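# Move chopsticks from packet to plate, bin the packet

## Task

Remove the chopsticks from the already opened packet and set them down on the plate. Then drop the now empty packet into the bin. Nothing may end up fallen or left off the table.

## Robot and tools

Robot: two arms, left_arm and right_arm. Each ends in a five-finger hand: a right hand on right_arm and its mirror-image left hand on left_arm. Per the calibration, the bases stand at about (+0.007, +0.372, -0.002) m for left and (+0.044, -0.322, -0.002) m for right. There is a post behind the arms. show_instructions returns the scene's reference pictures, including a labelled five-finger left hand.

Frame: scene frame. The origin is at table-top height, midway between the arms. +x points out over the table, +z points up, and left_arm is on the +y side. Image left and right do not match arm names. Each hand has a hand point about 5 cm in front of the palm. In that point's axes, +z runs along the straight fingers and +y points out of the palm. For the right hand, +x runs across the palm away from the thumb; for the left hand, +x points toward the thumb. Fingertips reach 6 to 7 cm past the point along +z and lie about 6 cm behind it along -y. A wrist bracket on the little-finger side can strike things.

The row: every action row has exactly 28 numbers, each in [-1, 1], always for both arms. The order is:
- left_arm dx, dy, dz, rx, ry, rz
- left hand little, ring, middle, index, thumb_bend, thumb_turn, force_limit, speed
- right_arm dx, dy, dz, rx, ry, rz
- right hand, the same eight in the same order

Pose numbers are offsets, not poses. They are measured along scene axes from that arm's Hand target as it stood when the action or call began. 1.0 equals 0.6 m, or 180 degrees for rotation. rx, ry, rz form one rotation vector, turned about the Hand target position. Every row in an action counts from the same start point; rows do not add up. A new call starts from the new Hand target, so sending the same offset again moves the arm further. To leave an arm's pose alone, send six zeros.

Hand numbers are absolute targets, not offsets:
- Fingers and thumb_bend: +1 is straight, -1 is curled.
- thumb_turn: +1 puts the thumb beside the palm, -1 puts it in front of the palm, opposite the fingers.
- force_limit: -1 to +1 maps to about 0 to 10 N (15 N for the two thumb motors).
- speed: rises from nearly 0 at -1 to full at +0.48 and above.

There is no 'unchanged' value for a hand. Resend the eight numbers from that hand's last executed row; before any row has run, use hand_measured plus hand_force_limit and hand_speed.

Grips:
- With the thumb turned in front, the hand encircles objects about 3.5 to 6.5 cm thick, or a handle down to about 2.5 cm.
- Thumb tip against the index pad can pinch light items.
- For a soft grip, close at speed -0.94 or lower.
- To tighten, raise force_limit and send a more-closed target; to loosen, send a target more open than hand_measured.

Tools:
- execute_actions(actions, cameras): actions is a list of actions. Each action is a table of up to 15 rows of 28 numbers, one row per 1/30 s step. A short table repeats its last row up to step 15. Images are returned only for an empty actions list or when cameras names them (["all"], a list of names, or [] for none).
- move(target, speed, blend, blocking, cameras): target is one 28-number row, or up to 15 rows. All rows are offsets from the same starting Hand targets, not from the previous row. Hand numbers in later rows are applied on arrival there. speed is the path top speed in m/s, from 0.002 to 4.3 (default 0.25); turning is capped at twice that in rad/s. It can be one value or one per target. blend is the corner-rounding distance in m, default 0 (full stop at each target). blocking=false returns after about 0.5 s while the motion continues. Paths are straight, end together, are capped at 10 s, and do not avoid obstacles or the other arm.
- wait(seconds): 0 to 3600 s; sends nothing new and lets a running move continue.
- stop(): brakes a running move.
- zoom_image(camera, region): region is [x0, y0, x1, y1] in pixels of that camera's latest image, at most 504 by 504.
- finished_scene(scene=1): ends the scene permanently.

Cameras, all 896x504: cam_head_left, cam_head_right, cam_high, cam_low, cam_left_wrist, cam_right_wrist.

Results:
- end_effector_position (m) and end_effector_quat_wxyz, in the scene frame. These can be off by a few cm, more at long reach.
- Hand target: the commanded pose that the next offsets start from.
- hand_measured, hand_stopped_by (moving, target, force, stalled, fault) and hand_load_n (fingertip newtons, positive when pushed open), each listed in the hand-number order.
- Joint positions, velocities and torques.
- For move, a 'move:' line giving the ending (done, off_target, moving, held, fault) and any limits (paced means a sent pose was clipped; held means steps were withheld).
- MOTOR HOT or FAULT lines warn of overheating; at 100 °C the arm drops.

Expect the arms to be imprecise. They often stop 1 to 5 cm short, usually low; sending the missing distance as a fresh offset helps. Commanded rotation is clipped to within 40 degrees of the current orientation at each step. A loaded or pressing arm does not release until you command it back past the hand point. A finger that has locked does not follow an object that shifts.

Avoid:
- dropping anything, even a few mm;
- letting go of something that is still moving;
- knocking or shoving hard, above all against fixed things;
- anything falling off the table;
- the two hands or arms touching each other;
- overloading fingers;
- long stretched-out holds that heat the motors.

Loose objects may get an occasional nudge. Joint limits (rad): waist ±2.880, shoulder 0 to 3.142, elbow 0 to 3.019, wrist pitch -1.693 to 1.571, wrist yaw ±1.571, wrist roll ±2.094.

Each tool is called after ">>>" in YAML: its name, and indented under it one key for each argument.

Reference images:

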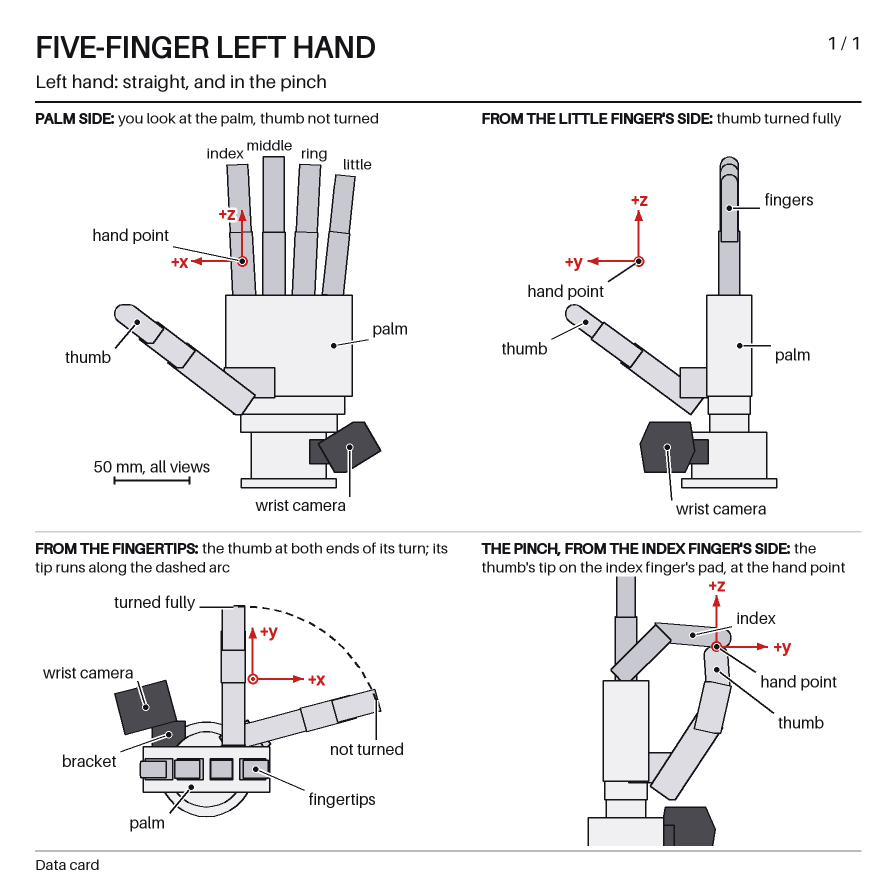

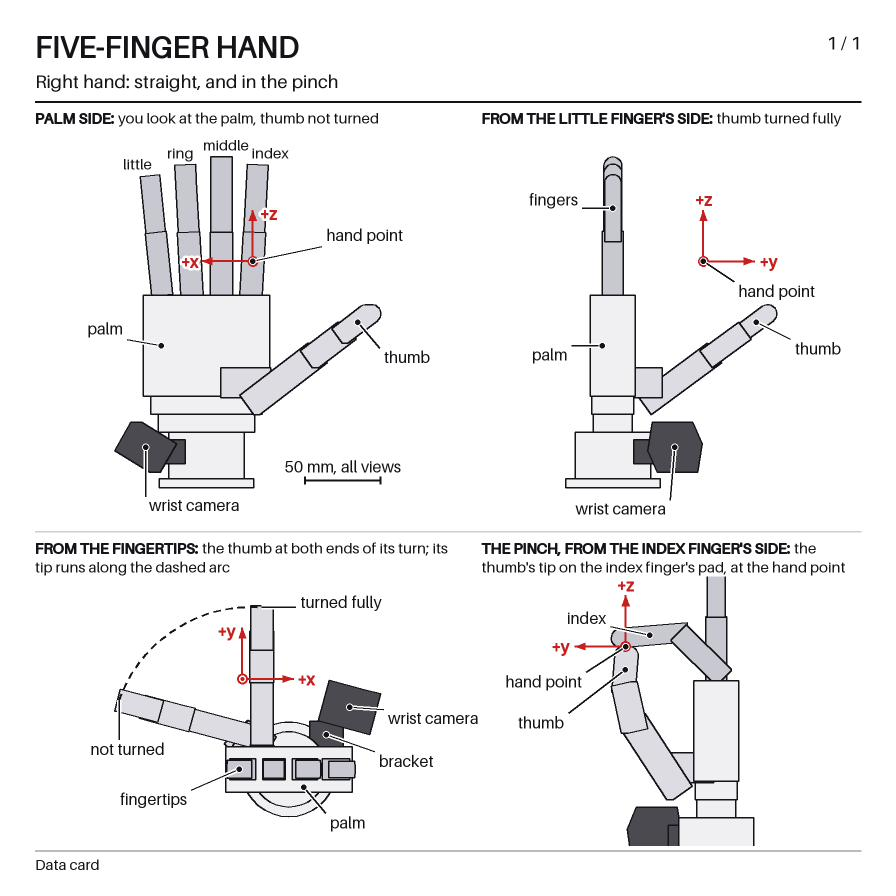

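## Session

>>> execute_actions:
  actions: []

Scene clock: 0.00 s.
left_arm: end_effector_position=(+0.5530, +0.0759, +0.1996) hand_measured=(+1.000, +1.000, +1.000, +1.000, +1.000, +1.000) hand_load_n=(+0.0, +0.0, +0.0, +0.0, +0.0, +0.0) hand_stopped_by=(target, target, target, target, target, target) hand_force_limit=0.00 hand_speed=-0.80 end_effector_quat_wxyz=(-0.463, +0.528, -0.589, +0.399) | right_arm: end_effector_position=(+0.5031, -0.4703, +0.3946) hand_measured=(+1.000, +1.000, +1.000, +1.000, +1.000, +1.000) hand_load_n=(+0.0, +0.0, +0.0, +0.0, +0.0, +0.0) hand_stopped_by=(target, target, target, target, target, target) hand_force_limit=0.00 hand_speed=-0.80 end_effector_quat_wxyz=(+0.245, +0.785, -0.071, +0.565)
Joint positions: left_arm=[-0.593 1.484 0.998 0.169 -0.63 -0.062] | right_arm=[-0.026 1 0.969 -0.244 0.482 -1.758]
Joint velocities: within noise
Joint torques (N m): no reading
Heat: left arm: hottest waist 30 °C; right arm: hottest wrist roll 33 °C.
Hand target: left_arm +0.5583, +0.0720, +0.2068; +0.464, -0.527, +0.585, -0.405 | right_arm +0.5058, -0.4703, +0.4033; +0.244, +0.780, -0.073, +0.571

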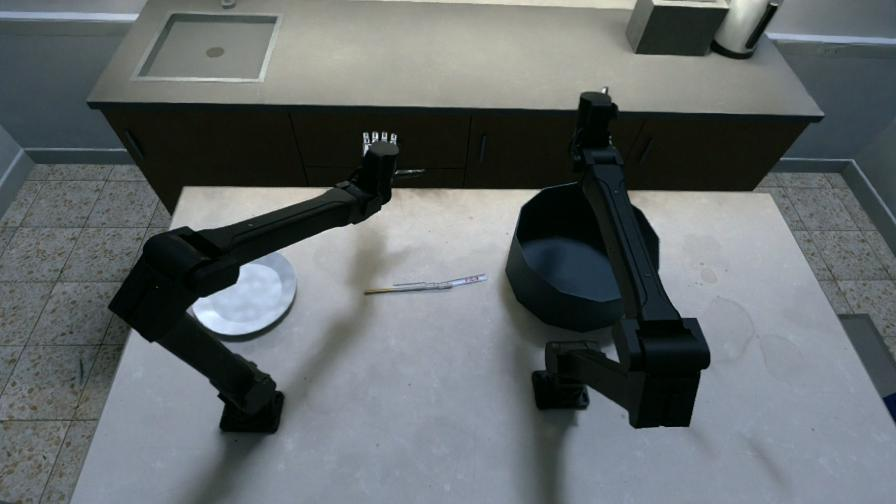

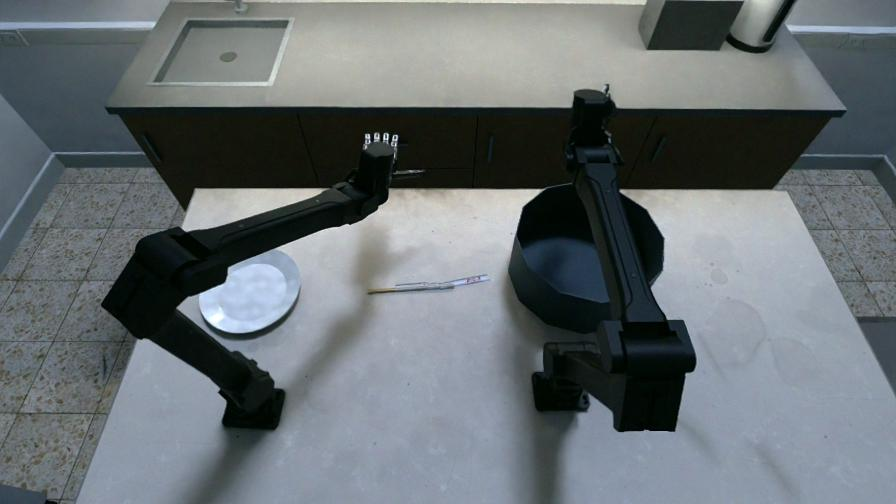

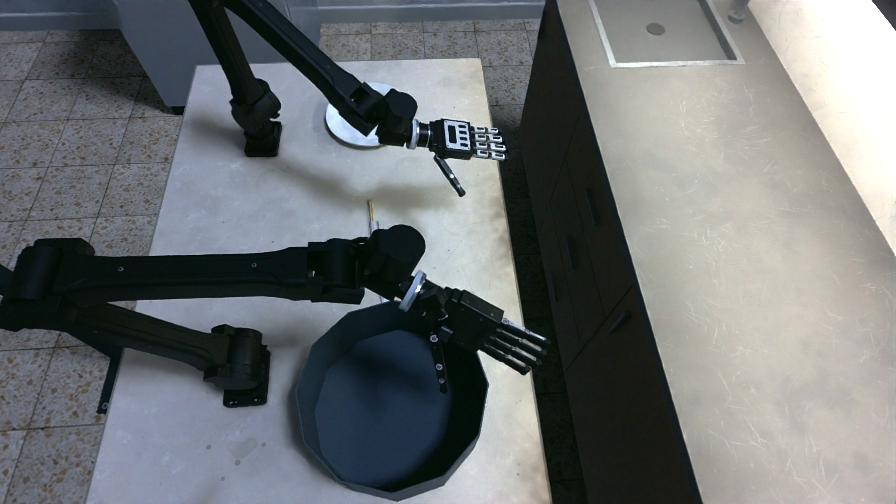

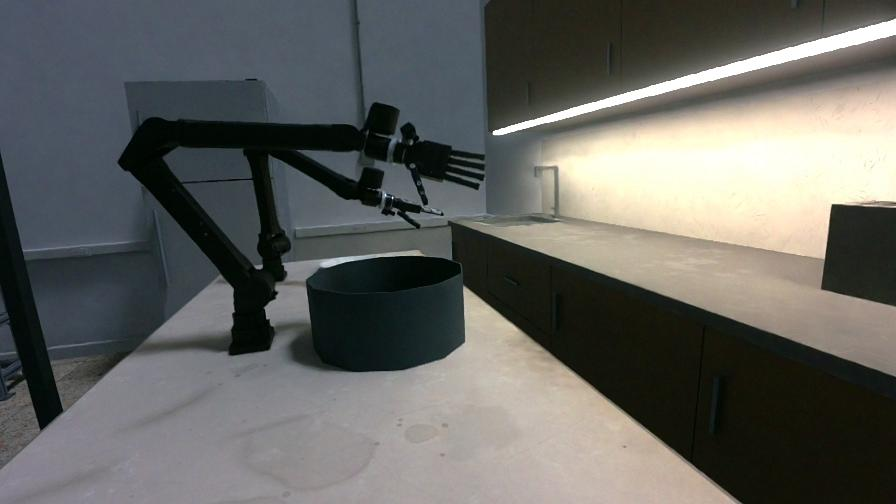

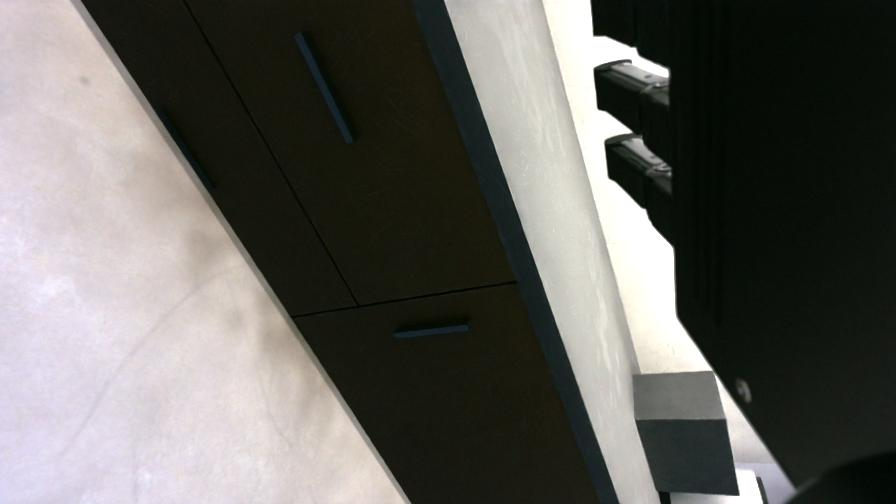

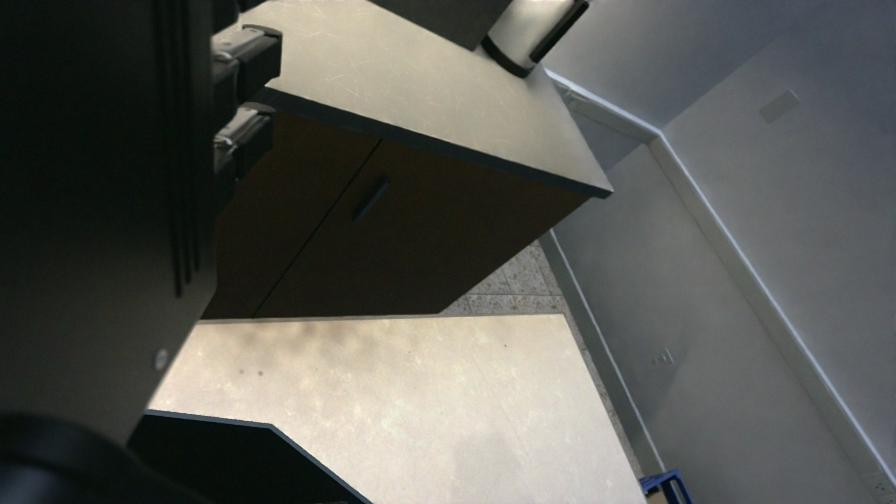

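>>> zoom_image:
  camera: "cam_head_left"
  region: [350, 250, 510, 330]

>>> zoom_image:
  camera: "cam_high"
  region: [330, 180, 430, 320]

>>> zoom_image:
  camera: "cam_head_right"
  region: [350, 250, 510, 330]

Scaled by 3.150 from the camera's image (finer frame: 1280x720).

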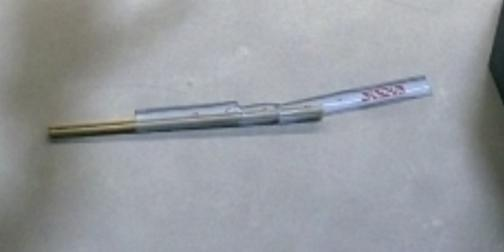

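Scaled by 3.600 from the camera's image (finer frame: 1280x720).

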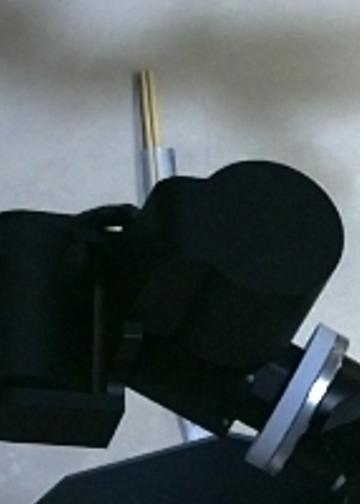

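Scaled by 3.150 from the camera's image (finer frame: 1280x720).

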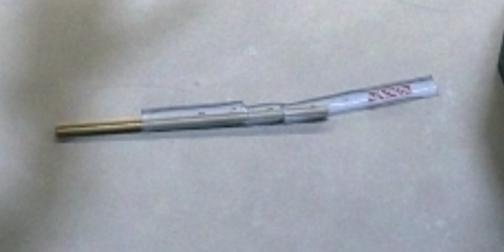

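>>> move:
  target: [-0.414,0.047,-0.095,-0.040,0.115,0.033,1,1,0.5,0.5,0.6,-1,-0.4,0,0,0,0,0,0,0,1,1,1,1,1,1,0,-0.8]
  cameras: ["all"]

Scene clock: 6.20 s.
left_arm: end_effector_position=(+0.3124, +0.1015, +0.1483) hand_measured=(+1.000, +1.000, +0.500, +0.500, +0.600, -1.000) hand_load_n=(+0.0, +0.0, +0.0, +0.0, +0.0, +0.5) hand_stopped_by=(target, target, target, target, target, target) hand_force_limit=-0.40 hand_speed=0.00 end_effector_quat_wxyz=(-0.340, +0.648, -0.604, +0.316) | right_arm: end_effector_position=(+0.5031, -0.4703, +0.3946) hand_measured=(+1.000, +1.000, +1.000, +1.000, +1.000, +1.000) hand_load_n=(+0.0, +0.0, +0.0, +0.0, +0.0, +0.0) hand_stopped_by=(target, target, target, target, target, target) hand_force_limit=0.00 hand_speed=-0.80 end_effector_quat_wxyz=(+0.245, +0.785, -0.071, +0.565)
Joint positions: left_arm=[-0.905 1.073 0.736 -0.586 -0.775 -0.745] | right_arm=[-0.026 1 0.969 -0.244 0.482 -1.758]
Joint torques (N m): left_arm=[-0.21 -5.48 9.39 0.65 -0.5 -0.09] | right_arm=[0.38 -9 9.69 2.15 0.14 0.01]
Heat: left arm: hottest waist 30 °C; right arm: hottest elbow 34 °C.
Hand target: left_arm +0.3099, +0.1002, +0.1498; -0.338, +0.649, -0.604, +0.315 | right_arm +0.5058, -0.4703, +0.4033; +0.244, +0.780, -0.073, +0.571
Off the commanded pose: left_arm 0.003 m, 0 deg | right_arm 0.009 m, 1 deg.
move: done

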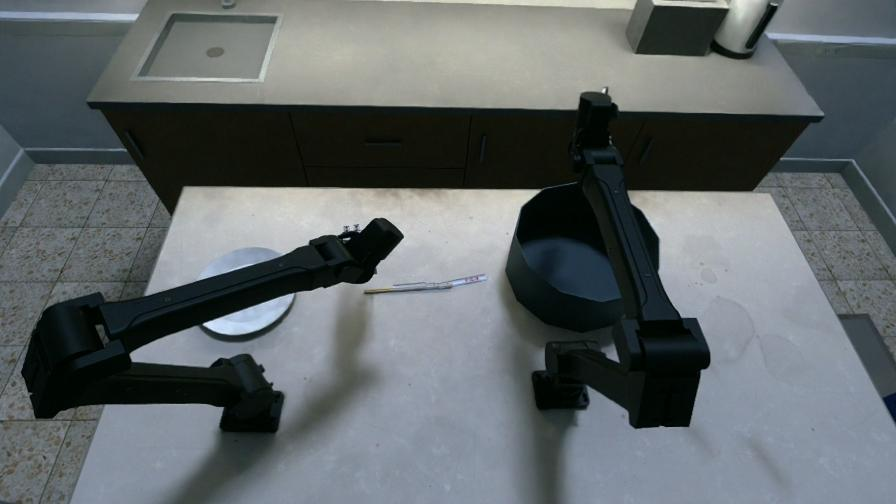

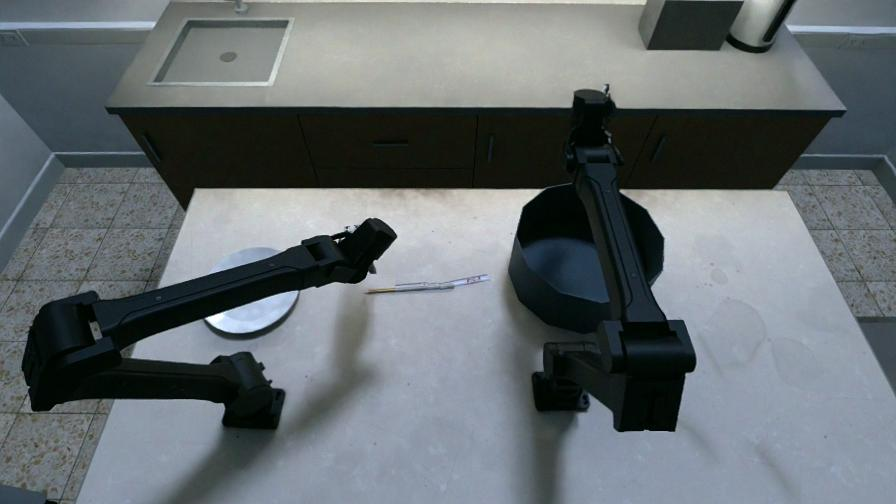

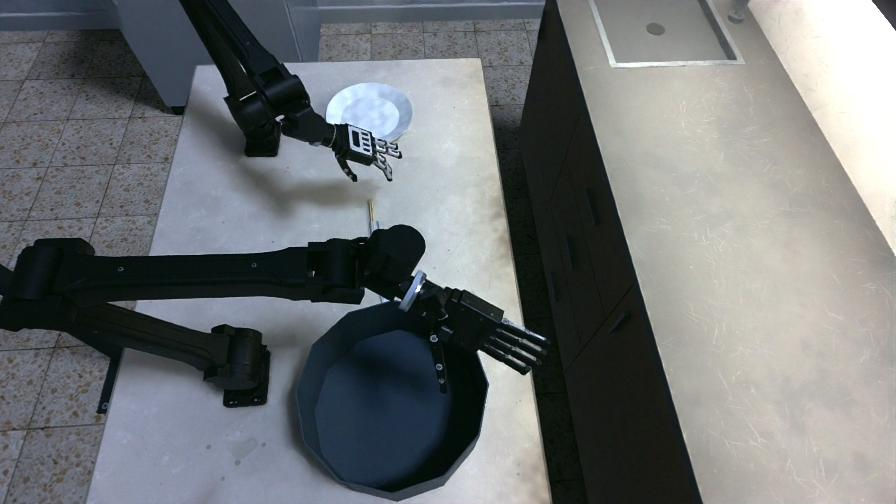

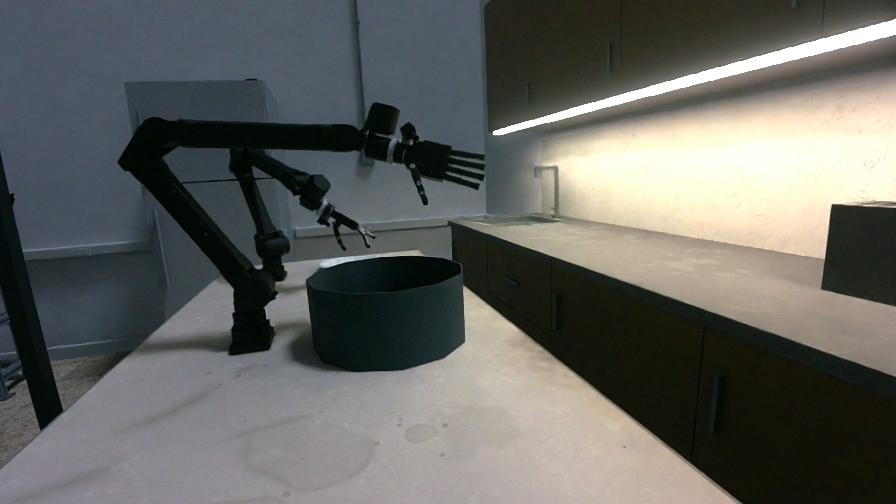

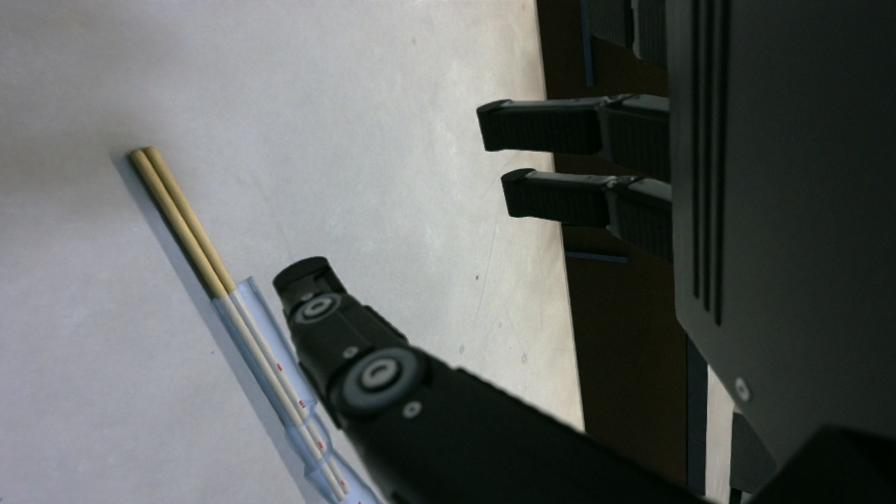

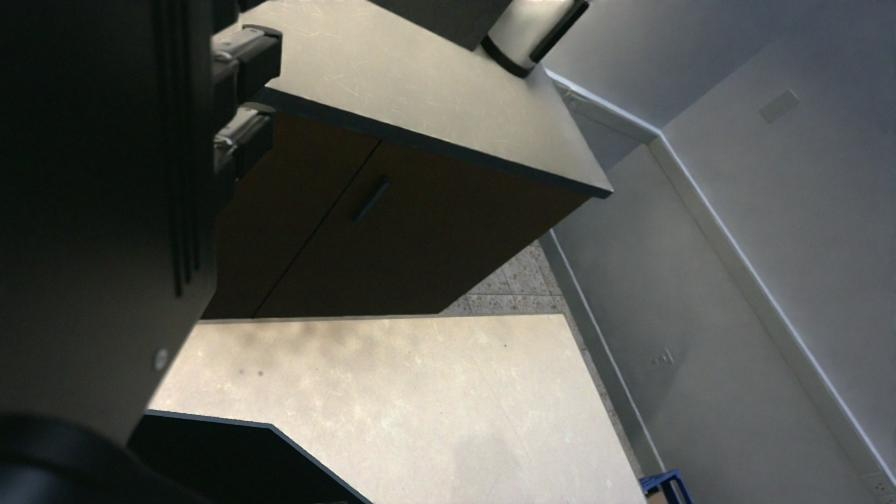

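>>> move:
  target: [0,0,0,0,0,0,1,1,-0.25,-0.25,0.25,-1,-0.6,-0.3,0,0,0,0,0,0,1,1,1,1,1,1,0,-0.8]
  cameras: ["cam_left_wrist","cam_high"]

>>> zoom_image:
  camera: "cam_high"
  region: [310, 100, 430, 240]

Scene clock: 7.50 s.
left_arm: end_effector_position=(+0.3125, +0.1015, +0.1483) hand_measured=(+1.000, +1.000, -0.250, -0.250, +0.250, -1.000) hand_load_n=(+0.0, +0.0, +0.0, +0.0, +0.5, +0.0) hand_stopped_by=(target, target, target, target, target, target) hand_force_limit=-0.60 hand_speed=-0.30 end_effector_quat_wxyz=(-0.340, +0.649, -0.603, +0.316) | right_arm: end_effector_position=(+0.5031, -0.4703, +0.3946) hand_measured=(+1.000, +1.000, +1.000, +1.000, +1.000, +1.000) hand_load_n=(+0.0, +0.0, +0.0, +0.0, +0.0, +0.0) hand_stopped_by=(target, target, target, target, target, target) hand_force_limit=0.00 hand_speed=-0.80 end_effector_quat_wxyz=(+0.245, +0.785, -0.071, +0.565)
Joint positions: left_arm=[-0.905 1.073 0.736 -0.586 -0.775 -0.746] | right_arm=[-0.026 1 0.969 -0.244 0.482 -1.758]
Joint torques (N m): left_arm=[-0.21 -5.54 9.36 0.65 -0.49 -0.1] | right_arm=[0.67 -8.53 9.43 2.24 0.19 0.02]
Heat: left arm: hottest waist 30 °C; right arm: hottest elbow 34 °C.
Hand target: left_arm +0.3099, +0.1002, +0.1498; -0.338, +0.649, -0.604, +0.315 | right_arm +0.5058, -0.4703, +0.4033; +0.244, +0.780, -0.073, +0.571
Off the commanded pose: left_arm 0.003 m, 0 deg | right_arm 0.009 m, 1 deg.
move: done
Images, in order (width x height): cam_high 896x504, cam_left_wrist 896x504.

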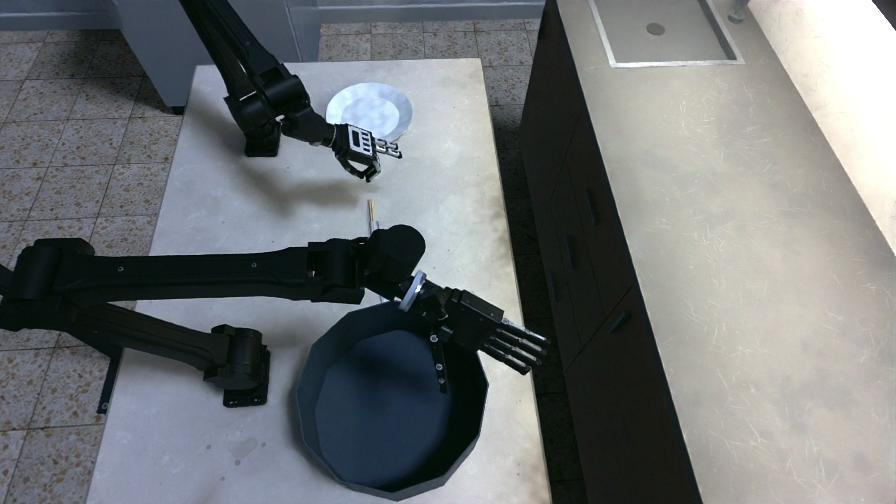

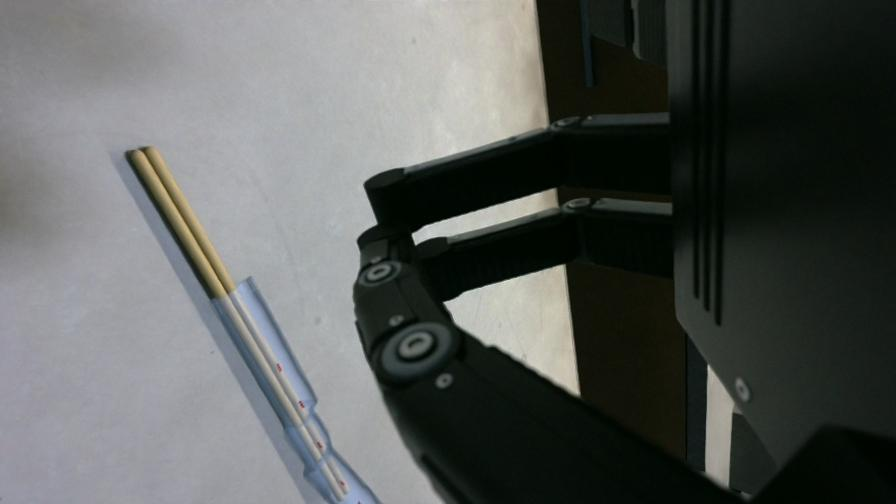

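Scaled by 3.600 from the camera's image (finer frame: 1280x720).

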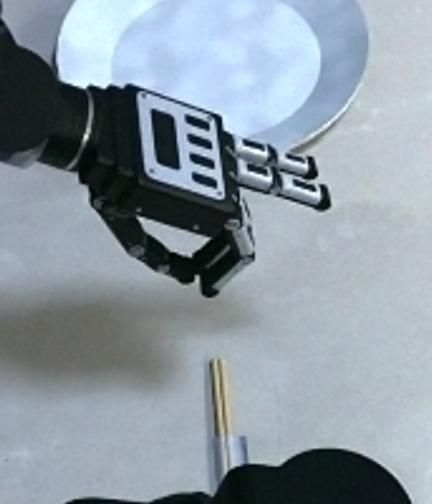

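>>> move:
  target: [-0.015,-0.01,-0.15,0.0097,-0.139,0,1,1,0.4,0.4,0.1,-1,-0.6,-0.1,0,0,0,0,0,0,1,1,1,1,1,1,0,-0.8]
  cameras: ["cam_left_wrist","cam_high","cam_head_right"]

>>> zoom_image:
  camera: "cam_high"
  region: [310, 100, 430, 240]

Scene clock: 11.27 s.
left_arm: end_effector_position=(+0.3042, +0.0924, +0.0681) hand_measured=(+1.000, +1.000, +0.400, +0.400, +0.100, -1.000) hand_load_n=(+0.0, +0.0, +0.0, -0.5, +0.5, +0.0) hand_stopped_by=(target, target, target, target, target, target) hand_force_limit=-0.60 hand_speed=-0.10 end_effector_quat_wxyz=(-0.469, +0.566, -0.513, +0.443) | right_arm: end_effector_position=(+0.5031, -0.4703, +0.3946) hand_measured=(+1.000, +1.000, +1.000, +1.000, +1.000, +1.000) hand_load_n=(+0.5, +0.0, +0.0, +0.0, +0.0, +0.0) hand_stopped_by=(target, target, target, target, target, target) hand_force_limit=0.00 hand_speed=-0.80 end_effector_quat_wxyz=(+0.245, +0.785, -0.071, +0.565)
Joint positions: left_arm=[-1.116 1.364 0.372 0.513 -1.198 -0.471] | right_arm=[-0.026 1 0.969 -0.244 0.482 -1.758]
Joint torques (N m): left_arm=[-0.09 -4.48 5.23 2.32 -0.2 0.11] | right_arm=[1.08 -9.17 9.69 2.21 0.1 0.03]
Heat: left arm: hottest waist 30 °C; right arm: hottest elbow 35 °C.
Hand target: left_arm +0.3008, +0.0942, +0.0598; -0.471, +0.560, -0.521, +0.439 | right_arm +0.5058, -0.4703, +0.4033; +0.244, +0.780, -0.073, +0.571
Off the commanded pose: left_arm 0.009 m, 1 deg | right_arm 0.009 m, 1 deg.
move: done
Images, in order (width x height): cam_head_right 896x504, cam_high 896x504, cam_left_wrist 896x504.

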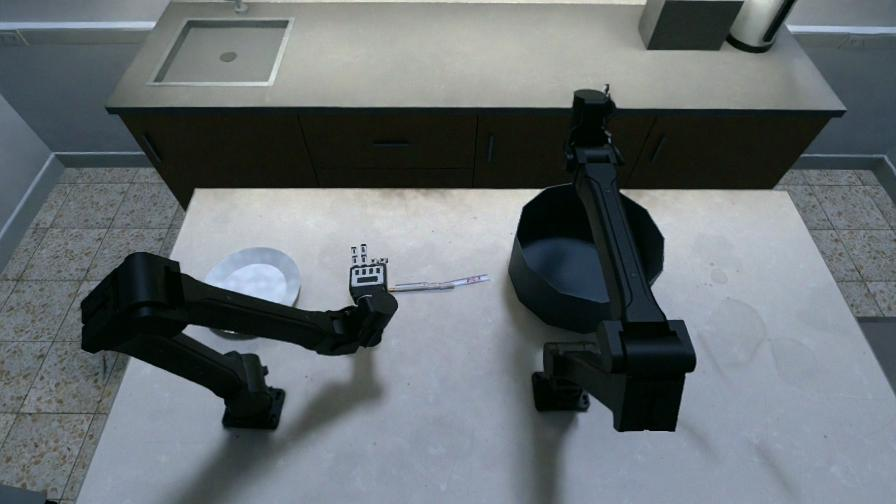

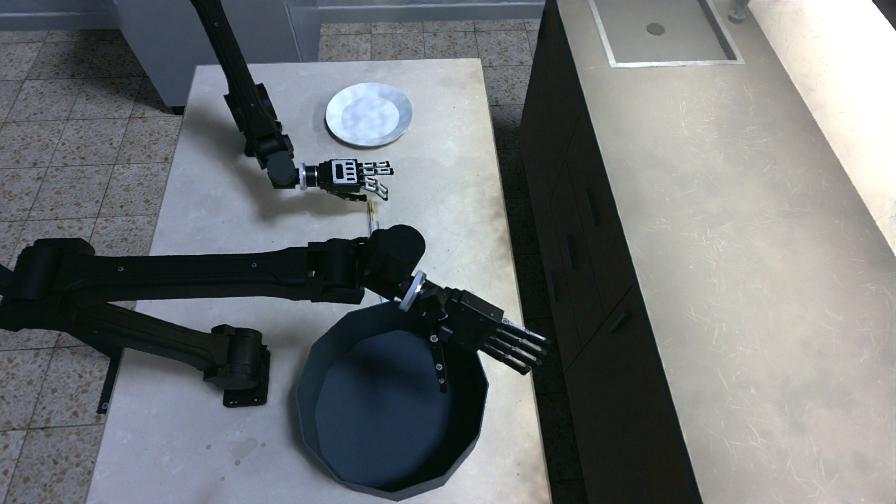

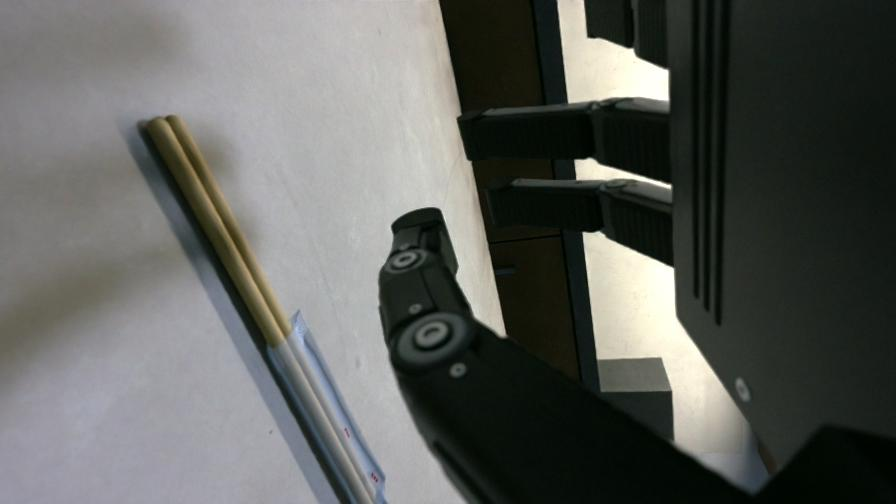

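Scaled by 3.600 from the camera's image (finer frame: 1280x720).

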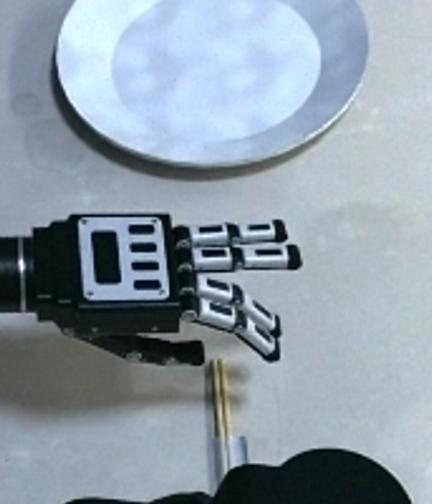

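>>> move:
  target: [0,0,-0.05,0,0,0,1,1,0.4,0.4,0.1,-1,-0.6,-0.1,0,0,0,0,0,0,1,1,1,1,1,1,0,-0.8]
  cameras: ["cam_left_wrist","cam_high","cam_head_right"]
  speed: 0.1

>>> zoom_image:
  camera: "cam_high"
  region: [310, 100, 430, 240]

Scene clock: 13.17 s.
left_arm: end_effector_position=(+0.3046, +0.0914, +0.0377) hand_measured=(+1.000, +1.000, +0.400, +0.400, +0.100, -1.000) hand_load_n=(+0.0, +0.0, +0.0, +0.0, +0.0, +0.0) hand_stopped_by=(target, target, target, target, target, target) hand_force_limit=-0.60 hand_speed=-0.10 end_effector_quat_wxyz=(-0.469, +0.566, -0.513, +0.443) | right_arm: end_effector_position=(+0.5031, -0.4703, +0.3946) hand_measured=(+1.000, +1.000, +1.000, +1.000, +1.000, +1.000) hand_load_n=(+0.0, +0.0, +0.0, +0.0, +0.0, +0.0) hand_stopped_by=(target, target, target, target, target, target) hand_force_limit=0.00 hand_speed=-0.80 end_effector_quat_wxyz=(+0.245, +0.785, -0.071, +0.565)
Joint positions: left_arm=[-1.116 1.501 0.354 0.67 -1.197 -0.469] | right_arm=[-0.026 1 0.969 -0.244 0.482 -1.758]
Joint torques (N m): left_arm=[-0.09 -5.3 4.14 2.25 -0.22 0.1] | right_arm=[0.62 -9.29 9.55 2.28 0.17 -0.04]
Heat: left arm: hottest waist 30 °C; right arm: hottest elbow 35 °C.
Hand target: left_arm +0.3008, +0.0942, +0.0297; -0.471, +0.560, -0.521, +0.439 | right_arm +0.5058, -0.4703, +0.4033; +0.244, +0.780, -0.073, +0.571
Off the commanded pose: left_arm 0.009 m, 1 deg | right_arm 0.009 m, 1 deg.
move: done
Images, in order (width x height): cam_head_right 896x504, cam_high 896x504, cam_left_wrist 896x504.

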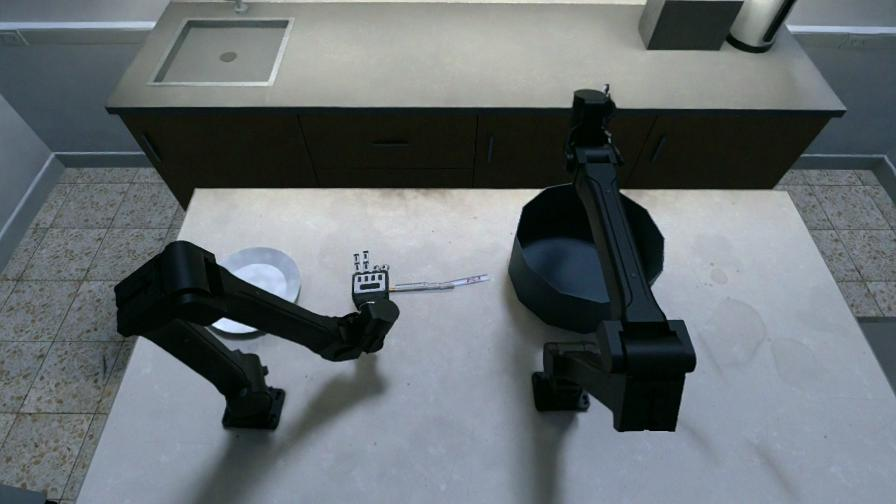

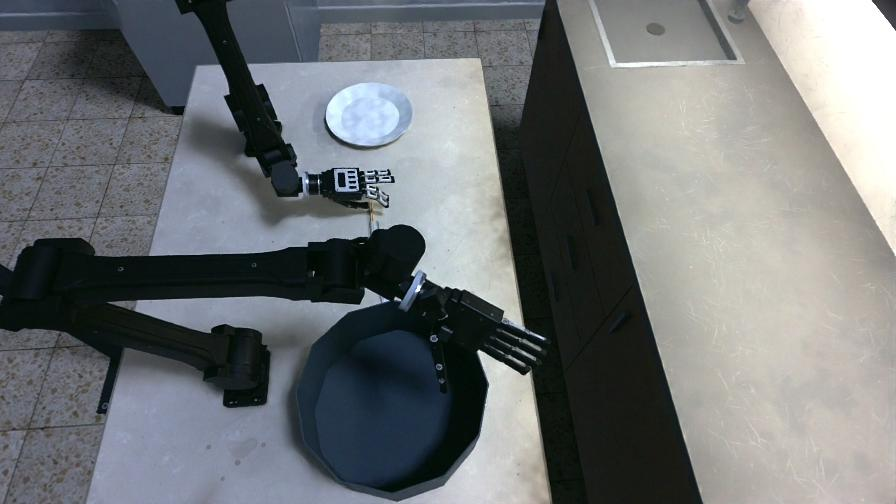

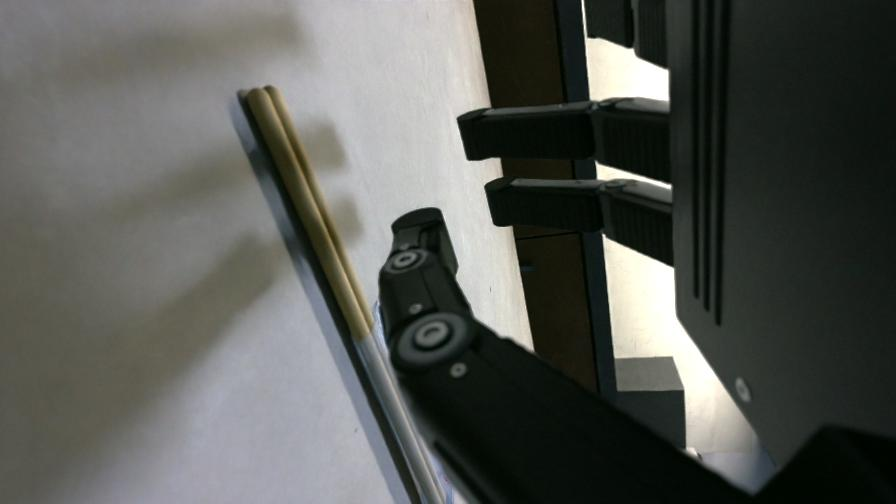

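Scaled by 3.600 from the camera's image (finer frame: 1280x720).

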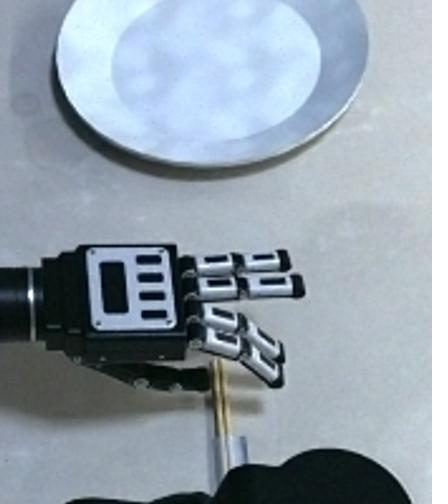

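>>> move:
  target: [-0.007,0,-0.035,0,0,0,1,1,0.4,0.4,0.1,-1,-0.6,-0.1,0,0,0,0,0,0,1,1,1,1,1,1,0,-0.8]
  cameras: ["cam_left_wrist","cam_high"]
  speed: 0.06

>>> zoom_image:
  camera: "cam_high"
  region: [330, 140, 410, 220]

Scene clock: 14.93 s.
left_arm: end_effector_position=(+0.3005, +0.0922, +0.0152) hand_measured=(+1.000, +1.000, +0.400, +0.400, +0.100, -1.000) hand_load_n=(+0.0, +0.0, +0.0, +0.0, +0.0, +0.0) hand_stopped_by=(target, target, target, target, target, target) hand_force_limit=-0.60 hand_speed=-0.10 end_effector_quat_wxyz=(-0.471, +0.562, -0.518, +0.439) | right_arm: end_effector_position=(+0.5031, -0.4703, +0.3946) hand_measured=(+1.000, +1.000, +1.000, +1.000, +1.000, +1.000) hand_load_n=(+0.0, +0.0, +0.0, +0.0, +0.0, +0.0) hand_stopped_by=(target, target, target, target, target, target) hand_force_limit=0.00 hand_speed=-0.80 end_effector_quat_wxyz=(+0.245, +0.785, -0.071, +0.565)
Joint positions: left_arm=[-1.128 1.597 0.345 0.757 -1.205 -0.472] | right_arm=[-0.026 1 0.969 -0.244 0.482 -1.758]
Joint torques (N m): left_arm=[-0.21 -5.95 3.48 2.29 -0.41 -0.05] | right_arm=[0.62 -8.53 9.5 2.15 0.17 0.01]
Heat: left arm: hottest waist 30 °C; right arm: hottest elbow 36 °C.
Hand target: left_arm +0.2967, +0.0942, +0.0088; -0.471, +0.560, -0.521, +0.439 | right_arm +0.5058, -0.4703, +0.4033; +0.244, +0.780, -0.073, +0.571
Off the commanded pose: left_arm 0.008 m, 0 deg | right_arm 0.009 m, 1 deg.
move: done
Images, in order (width x height): cam_high 896x504, cam_left_wrist 896x504.

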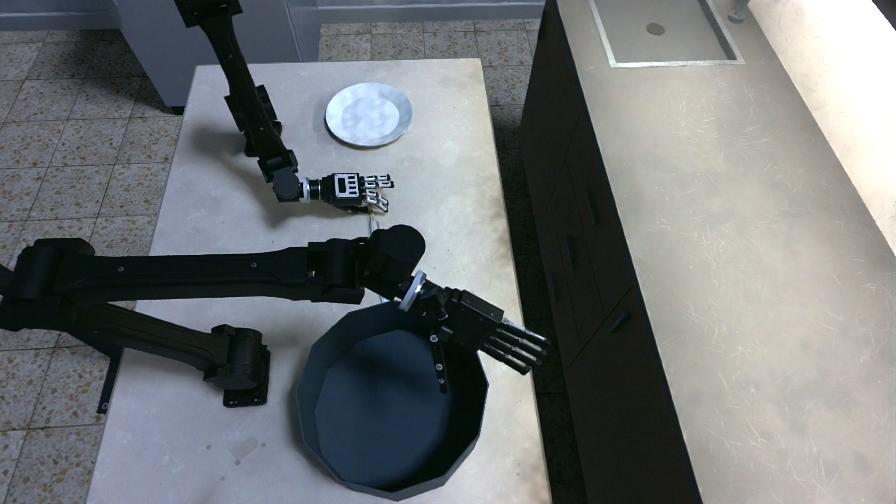

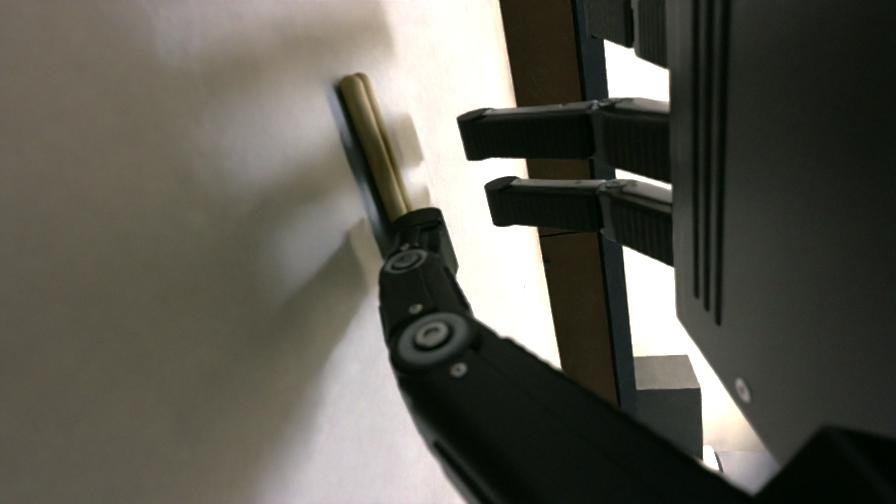

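Scaled by 6.300 from the camera's image (finer frame: 1280x720).

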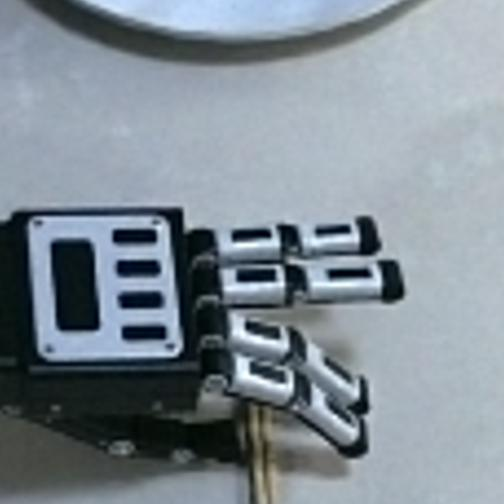

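>>> move:
  target:
    - [0,0,-0.007,0,0,0,1,1,0.4,0.4,0.1,-1,-0.6,-0.1,0,0,0,0,0,0,1,1,1,1,1,1,0,-0.8]
    - [0,0,-0.007,0,0,0,1,1,-0.3,-0.3,0.1,-1,-0.6,-0.7,0,0,0,0,0,0,1,1,1,1,1,1,0,-0.8]
  cameras: ["cam_left_wrist","cam_high"]
  speed: 0.06

>>> zoom_image:
  camera: "cam_high"
  region: [330, 140, 410, 220]

>>> zoom_image:
  camera: "cam_left_wrist"
  region: [250, 30, 550, 330]

Scene clock: 17.27 s.
left_arm: end_effector_position=(+0.3014, +0.0919, +0.0129) hand_measured=(+1.000, +1.000, +0.074, -0.178, +0.100, -1.000) hand_load_n=(-0.5, +0.0, +0.0, +2.5, +0.0, +0.0) hand_stopped_by=(target, target, force, force, target, target) hand_force_limit=-0.60 hand_speed=-0.70 end_effector_quat_wxyz=(-0.472, +0.564, -0.514, +0.442) | right_arm: end_effector_position=(+0.5031, -0.4703, +0.3946) hand_measured=(+1.000, +1.000, +1.000, +1.000, +1.000, +1.000) hand_load_n=(+0.0, +0.0, +0.0, +0.0, +0.0, +0.0) hand_stopped_by=(target, target, target, target, target, target) hand_force_limit=0.00 hand_speed=-0.80 end_effector_quat_wxyz=(+0.245, +0.785, -0.071, +0.565)
Joint positions: left_arm=[-1.128 1.618 0.345 0.788 -1.21 -0.472] | right_arm=[-0.026 1 0.969 -0.244 0.482 -1.758]
Joint torques (N m): left_arm=[-0.26 -6.01 3.25 2.03 -0.19 -0.04] | right_arm=[-0.21 -9.35 9.62 2.17 0.24 -0.02]
Heat: left arm: hottest waist 30 °C; right arm: hottest elbow 36 °C.
Hand target: left_arm +0.2967, +0.0942, +0.0046; -0.471, +0.560, -0.521, +0.439 | right_arm +0.5058, -0.4703, +0.4033; +0.244, +0.780, -0.073, +0.571
Off the commanded pose: left_arm 0.010 m, 1 deg | right_arm 0.009 m, 1 deg.
move: done
Images, in order (width x height): cam_high 896x504, cam_left_wrist 896x504.

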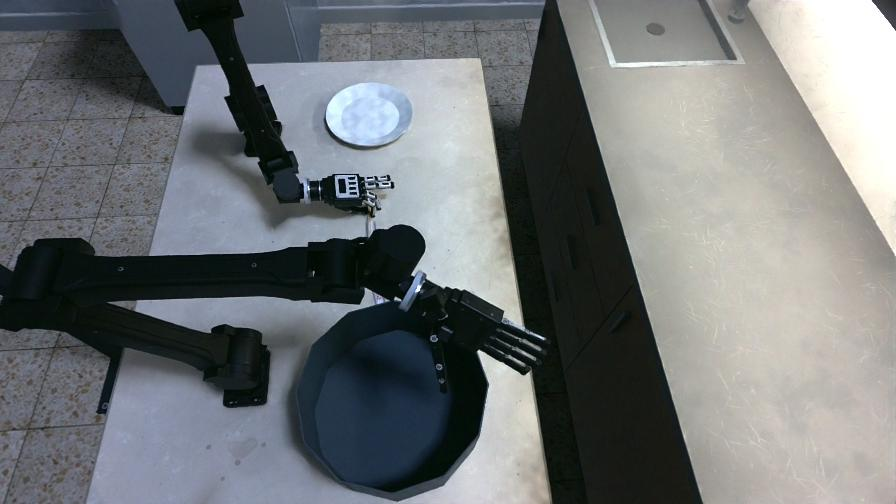

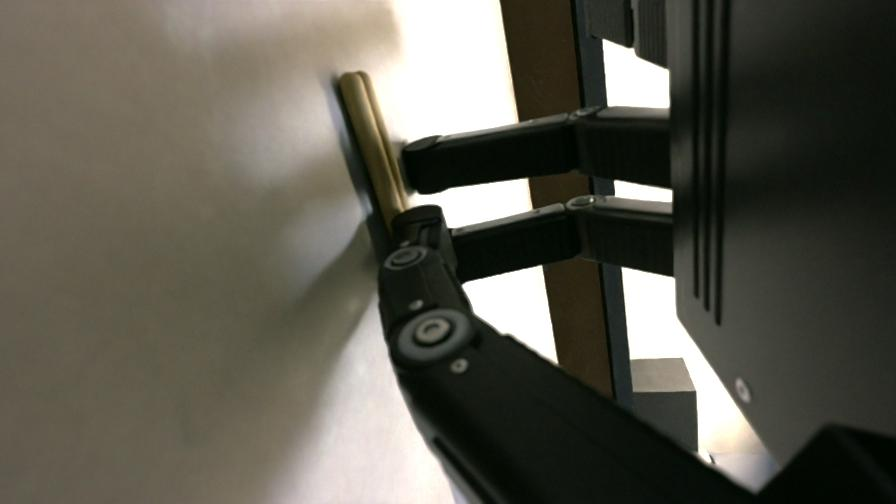

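Scaled by 6.300 from the camera's image (finer frame: 1280x720).

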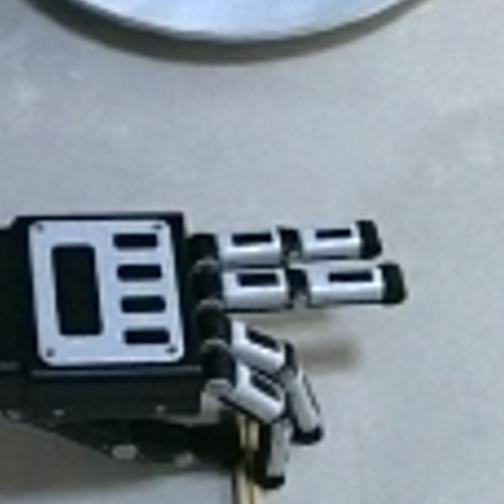

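Scaled by 1.680 from the camera's image (finer frame: 1280x720).

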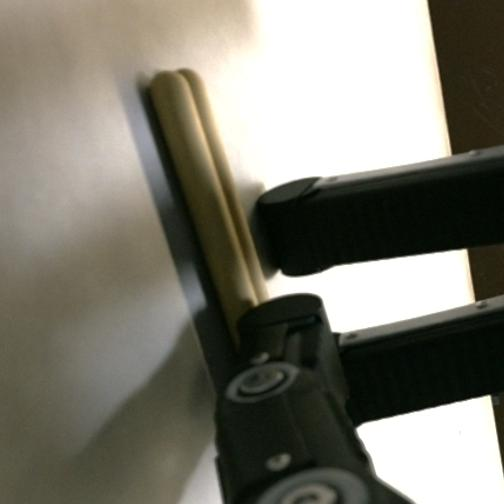

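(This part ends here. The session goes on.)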